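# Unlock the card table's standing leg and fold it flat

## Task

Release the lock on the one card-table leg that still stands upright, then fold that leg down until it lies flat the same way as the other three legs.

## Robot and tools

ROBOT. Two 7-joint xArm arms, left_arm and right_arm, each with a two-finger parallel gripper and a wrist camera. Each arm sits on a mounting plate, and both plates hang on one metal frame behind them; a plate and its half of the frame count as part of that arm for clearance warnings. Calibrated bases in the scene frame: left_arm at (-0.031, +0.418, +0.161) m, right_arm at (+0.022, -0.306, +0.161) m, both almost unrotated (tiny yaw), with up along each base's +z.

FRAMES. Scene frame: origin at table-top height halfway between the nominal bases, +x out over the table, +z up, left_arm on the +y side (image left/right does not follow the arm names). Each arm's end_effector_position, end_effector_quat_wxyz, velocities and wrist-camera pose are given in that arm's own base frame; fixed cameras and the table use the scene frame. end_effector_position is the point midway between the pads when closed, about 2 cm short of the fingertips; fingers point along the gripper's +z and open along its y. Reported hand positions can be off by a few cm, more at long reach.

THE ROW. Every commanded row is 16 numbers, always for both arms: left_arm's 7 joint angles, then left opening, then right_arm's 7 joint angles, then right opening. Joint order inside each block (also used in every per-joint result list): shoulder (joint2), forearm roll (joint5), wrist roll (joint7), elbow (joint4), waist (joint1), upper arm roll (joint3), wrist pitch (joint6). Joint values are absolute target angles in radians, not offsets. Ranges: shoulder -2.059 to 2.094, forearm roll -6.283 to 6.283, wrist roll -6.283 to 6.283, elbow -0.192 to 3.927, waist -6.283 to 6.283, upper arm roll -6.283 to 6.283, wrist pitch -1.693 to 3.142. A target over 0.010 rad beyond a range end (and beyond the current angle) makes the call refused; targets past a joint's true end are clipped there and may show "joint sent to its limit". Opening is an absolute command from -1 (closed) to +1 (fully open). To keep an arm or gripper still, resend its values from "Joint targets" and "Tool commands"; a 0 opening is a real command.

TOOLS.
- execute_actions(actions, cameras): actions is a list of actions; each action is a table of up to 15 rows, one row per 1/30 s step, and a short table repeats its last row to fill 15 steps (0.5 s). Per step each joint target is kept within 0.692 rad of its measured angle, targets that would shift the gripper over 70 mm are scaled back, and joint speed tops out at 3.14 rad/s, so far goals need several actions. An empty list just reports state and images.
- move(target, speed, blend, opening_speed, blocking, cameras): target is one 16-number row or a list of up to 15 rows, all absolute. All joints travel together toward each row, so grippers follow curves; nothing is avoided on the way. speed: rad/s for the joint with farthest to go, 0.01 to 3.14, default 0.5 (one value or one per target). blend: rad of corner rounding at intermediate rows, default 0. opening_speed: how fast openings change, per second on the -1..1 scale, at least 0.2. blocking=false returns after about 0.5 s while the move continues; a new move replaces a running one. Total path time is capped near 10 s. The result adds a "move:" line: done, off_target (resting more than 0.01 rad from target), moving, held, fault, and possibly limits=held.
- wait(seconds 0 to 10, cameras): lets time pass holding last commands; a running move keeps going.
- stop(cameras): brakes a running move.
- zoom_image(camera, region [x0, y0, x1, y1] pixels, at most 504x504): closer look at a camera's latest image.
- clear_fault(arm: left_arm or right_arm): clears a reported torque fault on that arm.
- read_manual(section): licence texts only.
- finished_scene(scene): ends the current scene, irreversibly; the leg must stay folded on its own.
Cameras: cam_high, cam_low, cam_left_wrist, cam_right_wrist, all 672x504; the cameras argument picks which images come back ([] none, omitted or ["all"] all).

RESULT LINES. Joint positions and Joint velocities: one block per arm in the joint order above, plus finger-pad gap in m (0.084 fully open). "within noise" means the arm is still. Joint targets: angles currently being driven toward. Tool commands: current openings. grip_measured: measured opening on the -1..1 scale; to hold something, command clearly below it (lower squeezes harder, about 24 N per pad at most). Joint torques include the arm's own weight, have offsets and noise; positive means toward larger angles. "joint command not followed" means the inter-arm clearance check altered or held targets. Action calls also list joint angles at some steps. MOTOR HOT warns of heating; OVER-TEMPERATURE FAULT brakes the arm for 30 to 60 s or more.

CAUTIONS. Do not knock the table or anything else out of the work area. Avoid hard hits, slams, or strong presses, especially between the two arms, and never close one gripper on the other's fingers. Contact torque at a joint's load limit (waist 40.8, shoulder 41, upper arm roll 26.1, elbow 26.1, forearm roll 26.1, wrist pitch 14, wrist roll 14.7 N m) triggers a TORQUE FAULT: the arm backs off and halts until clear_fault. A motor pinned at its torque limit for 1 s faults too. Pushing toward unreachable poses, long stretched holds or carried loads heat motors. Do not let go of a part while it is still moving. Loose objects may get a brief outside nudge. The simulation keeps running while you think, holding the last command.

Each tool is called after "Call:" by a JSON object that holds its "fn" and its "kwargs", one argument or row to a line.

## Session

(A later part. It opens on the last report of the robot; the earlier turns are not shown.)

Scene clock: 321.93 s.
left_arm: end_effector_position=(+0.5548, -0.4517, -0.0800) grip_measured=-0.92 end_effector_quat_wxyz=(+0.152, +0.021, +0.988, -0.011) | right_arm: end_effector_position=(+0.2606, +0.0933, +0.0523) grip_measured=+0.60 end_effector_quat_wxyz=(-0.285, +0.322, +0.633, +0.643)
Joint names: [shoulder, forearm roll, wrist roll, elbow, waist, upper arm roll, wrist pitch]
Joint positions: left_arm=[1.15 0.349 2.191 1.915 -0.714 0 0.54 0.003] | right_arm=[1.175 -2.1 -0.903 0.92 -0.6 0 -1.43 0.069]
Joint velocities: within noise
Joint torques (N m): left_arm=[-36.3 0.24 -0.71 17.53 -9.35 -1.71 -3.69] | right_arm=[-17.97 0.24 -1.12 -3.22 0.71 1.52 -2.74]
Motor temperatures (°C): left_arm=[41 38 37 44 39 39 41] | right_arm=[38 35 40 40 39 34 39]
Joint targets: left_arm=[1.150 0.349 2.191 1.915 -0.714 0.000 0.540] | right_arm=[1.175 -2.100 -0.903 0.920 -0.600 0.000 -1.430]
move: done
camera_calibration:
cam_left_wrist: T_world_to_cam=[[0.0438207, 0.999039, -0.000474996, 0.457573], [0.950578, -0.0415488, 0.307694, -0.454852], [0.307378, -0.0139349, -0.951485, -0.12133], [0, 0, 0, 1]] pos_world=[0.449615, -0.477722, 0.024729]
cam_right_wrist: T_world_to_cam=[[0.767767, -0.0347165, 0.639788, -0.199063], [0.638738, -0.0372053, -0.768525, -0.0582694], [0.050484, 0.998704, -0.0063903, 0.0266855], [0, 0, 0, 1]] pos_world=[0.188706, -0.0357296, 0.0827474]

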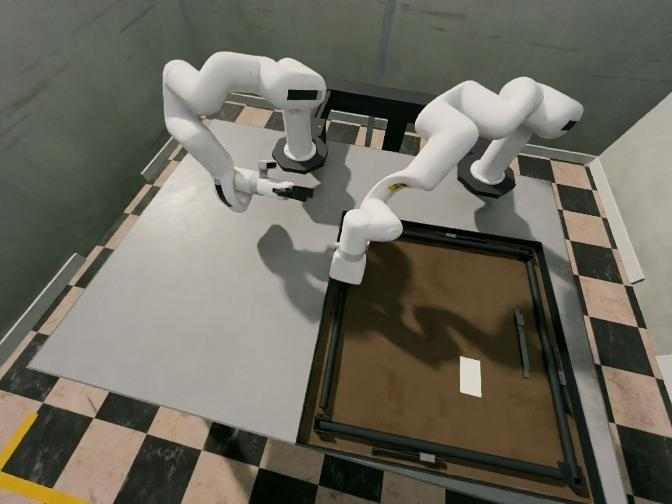

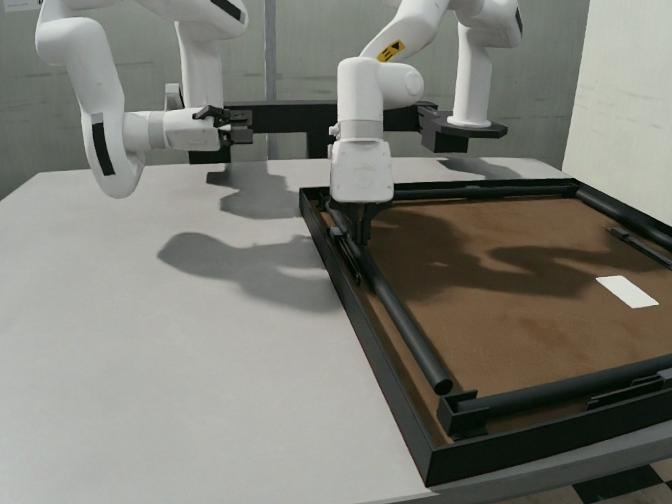

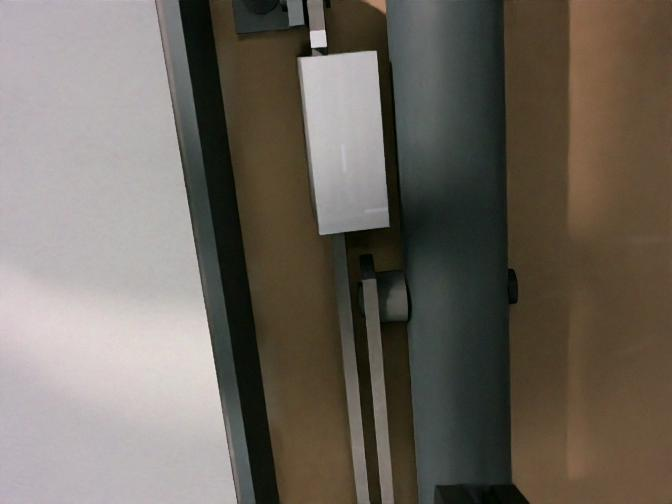

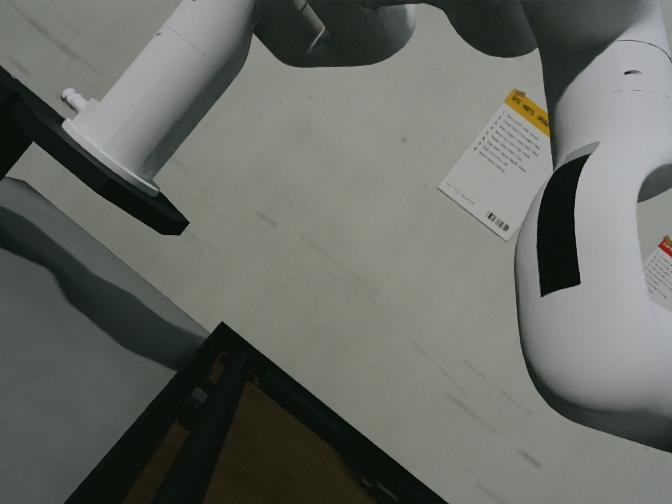

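Call:
{"fn": "move", "kwargs": {
  "target": [
    [1.15,0.349,2.191,1.915,-0.722,0,0.540,-0.9,1.175,-2.1,-0.903,0.92,-0.60,0,-1.43,0.6],
    [1.178,0.349,2.191,1.915,-0.722,0,0.540,-0.9,1.175,-2.1,-0.903,0.92,-0.60,0,-1.43,0.6]
  ],
  "speed": 0.04
}}

Call:
{"fn": "zoom_image", "kwargs": {
  "camera": "cam_low",
  "region": [290, 150, 530, 430]
}}

Scene clock: 329.97 s.
left_arm: end_effector_position=(+0.5611, -0.4648, -0.0522) grip_measured=-0.92 end_effector_quat_wxyz=(+0.167, +0.024, +0.985, -0.024) | right_arm: end_effector_position=(+0.2606, +0.0933, +0.0523) grip_measured=+0.60 end_effector_quat_wxyz=(-0.285, +0.322, +0.633, +0.643)
Joint names: [shoulder, forearm roll, wrist roll, elbow, waist, upper arm roll, wrist pitch]
Joint positions: left_arm=[1.112 0.349 2.191 1.916 -0.722 0 0.539 0.003] | right_arm=[1.175 -2.1 -0.903 0.92 -0.6 0 -1.43 0.069]
Joint velocities: within noise
Joint torques (N m): left_arm=[-46.09 -0.18 0.13 13.94 -0.06 -1.2 -2.3] | right_arm=[-17.64 0.07 -1 -3.32 1.07 1.46 -2.8]
Motor temperatures (°C): left_arm=[41 37 37 43 38 38 40] | right_arm=[38 35 40 40 39 34 39]
Joint targets: left_arm=[1.111 0.349 2.191 1.916 -0.722 0.000 0.540] | right_arm=[1.175 -2.100 -0.903 0.920 -0.600 0.000 -1.430]
Tool commands: left_gripper/opening=-0.9 right_gripper/opening=+0.6
TORQUE FAULT: the external load on the shoulder of the left arm reached its load limit, and that arm stopped. The contact can be on any part of that arm beyond that joint, not only on its tool. A torque fault puts only its own arm into a fault stop. That arm's remaining commands of this call were not run. The hold on the shoulder of that arm was moved back by the arm itself, up to 3 degrees, as the stop began. That arm is still stopped at the end of this call. While its stop runs, that arm, its gripper or tool too, takes no new command.
CLEAR FAULT: the left arm stays stopped (state 4) until you call clear_fault(arm="left_arm").
End effector pose when the fault began: left_arm: position (+0.5479, -0.4532, -0.0893), quat_wxyz (+0.148, +0.026, +0.989, -0.008)
Joint positions when the fault began: left_arm=[1.163 0.349 2.191 1.916 -0.722 0 0.54 0.003]
move: fault (left_arm); path passed 1 of 2 targets; left_arm: the shoulder is farthest, 0.066 rad from its target
camera_calibration:
cam_left_wrist: T_world_to_cam=[[0.0522278, 0.998319, -0.0251243, 0.464087], [0.940667, -0.0407337, 0.336877, -0.462493], [0.335287, -0.0412279, -0.941214, -0.124896], [0, 0, 0, 1]] pos_world=[0.45269, -0.487295, 0.0499095]
cam_right_wrist: T_world_to_cam=[[0.767767, -0.0347165, 0.639788, -0.199063], [0.638738, -0.0372053, -0.768525, -0.0582694], [0.050484, 0.998704, -0.0063903, 0.0266855], [0, 0, 0, 1]] pos_world=[0.188706, -0.0357296, 0.0827474]

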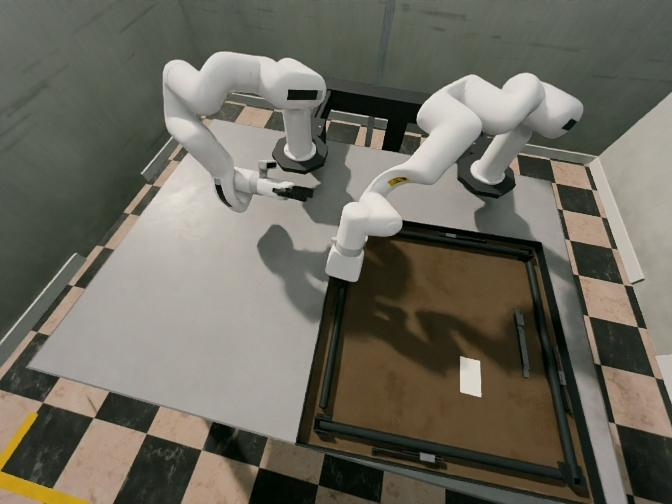

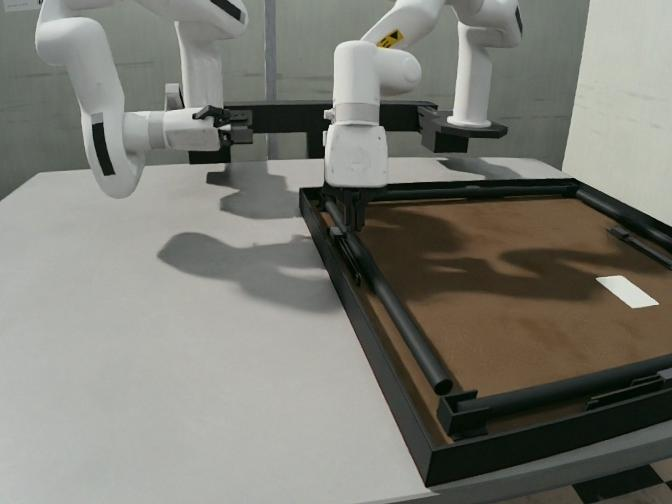

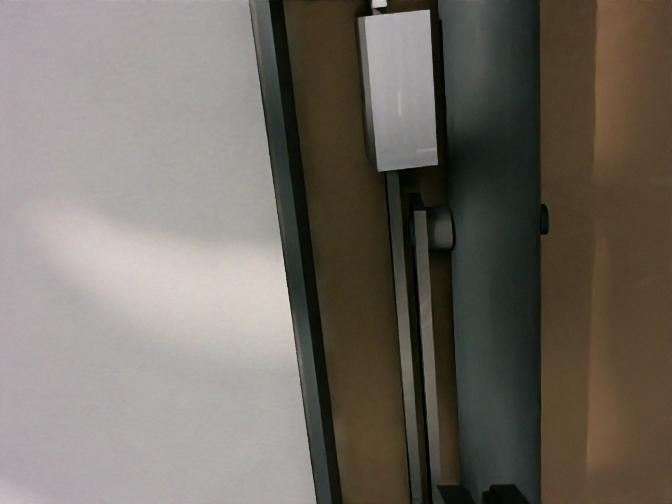

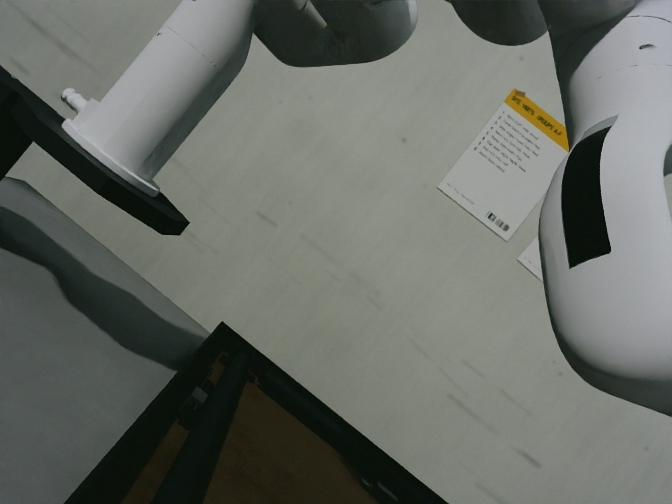

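Scaled by 1.800 from the camera's 672x504 image, which has a finer 960x720 frame.

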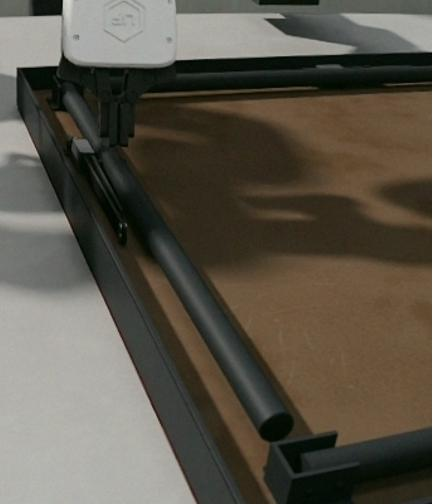

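Call:
{"fn": "finished_scene", "kwargs": {
  "scene": 1
}}

The scene is finished: the task was done.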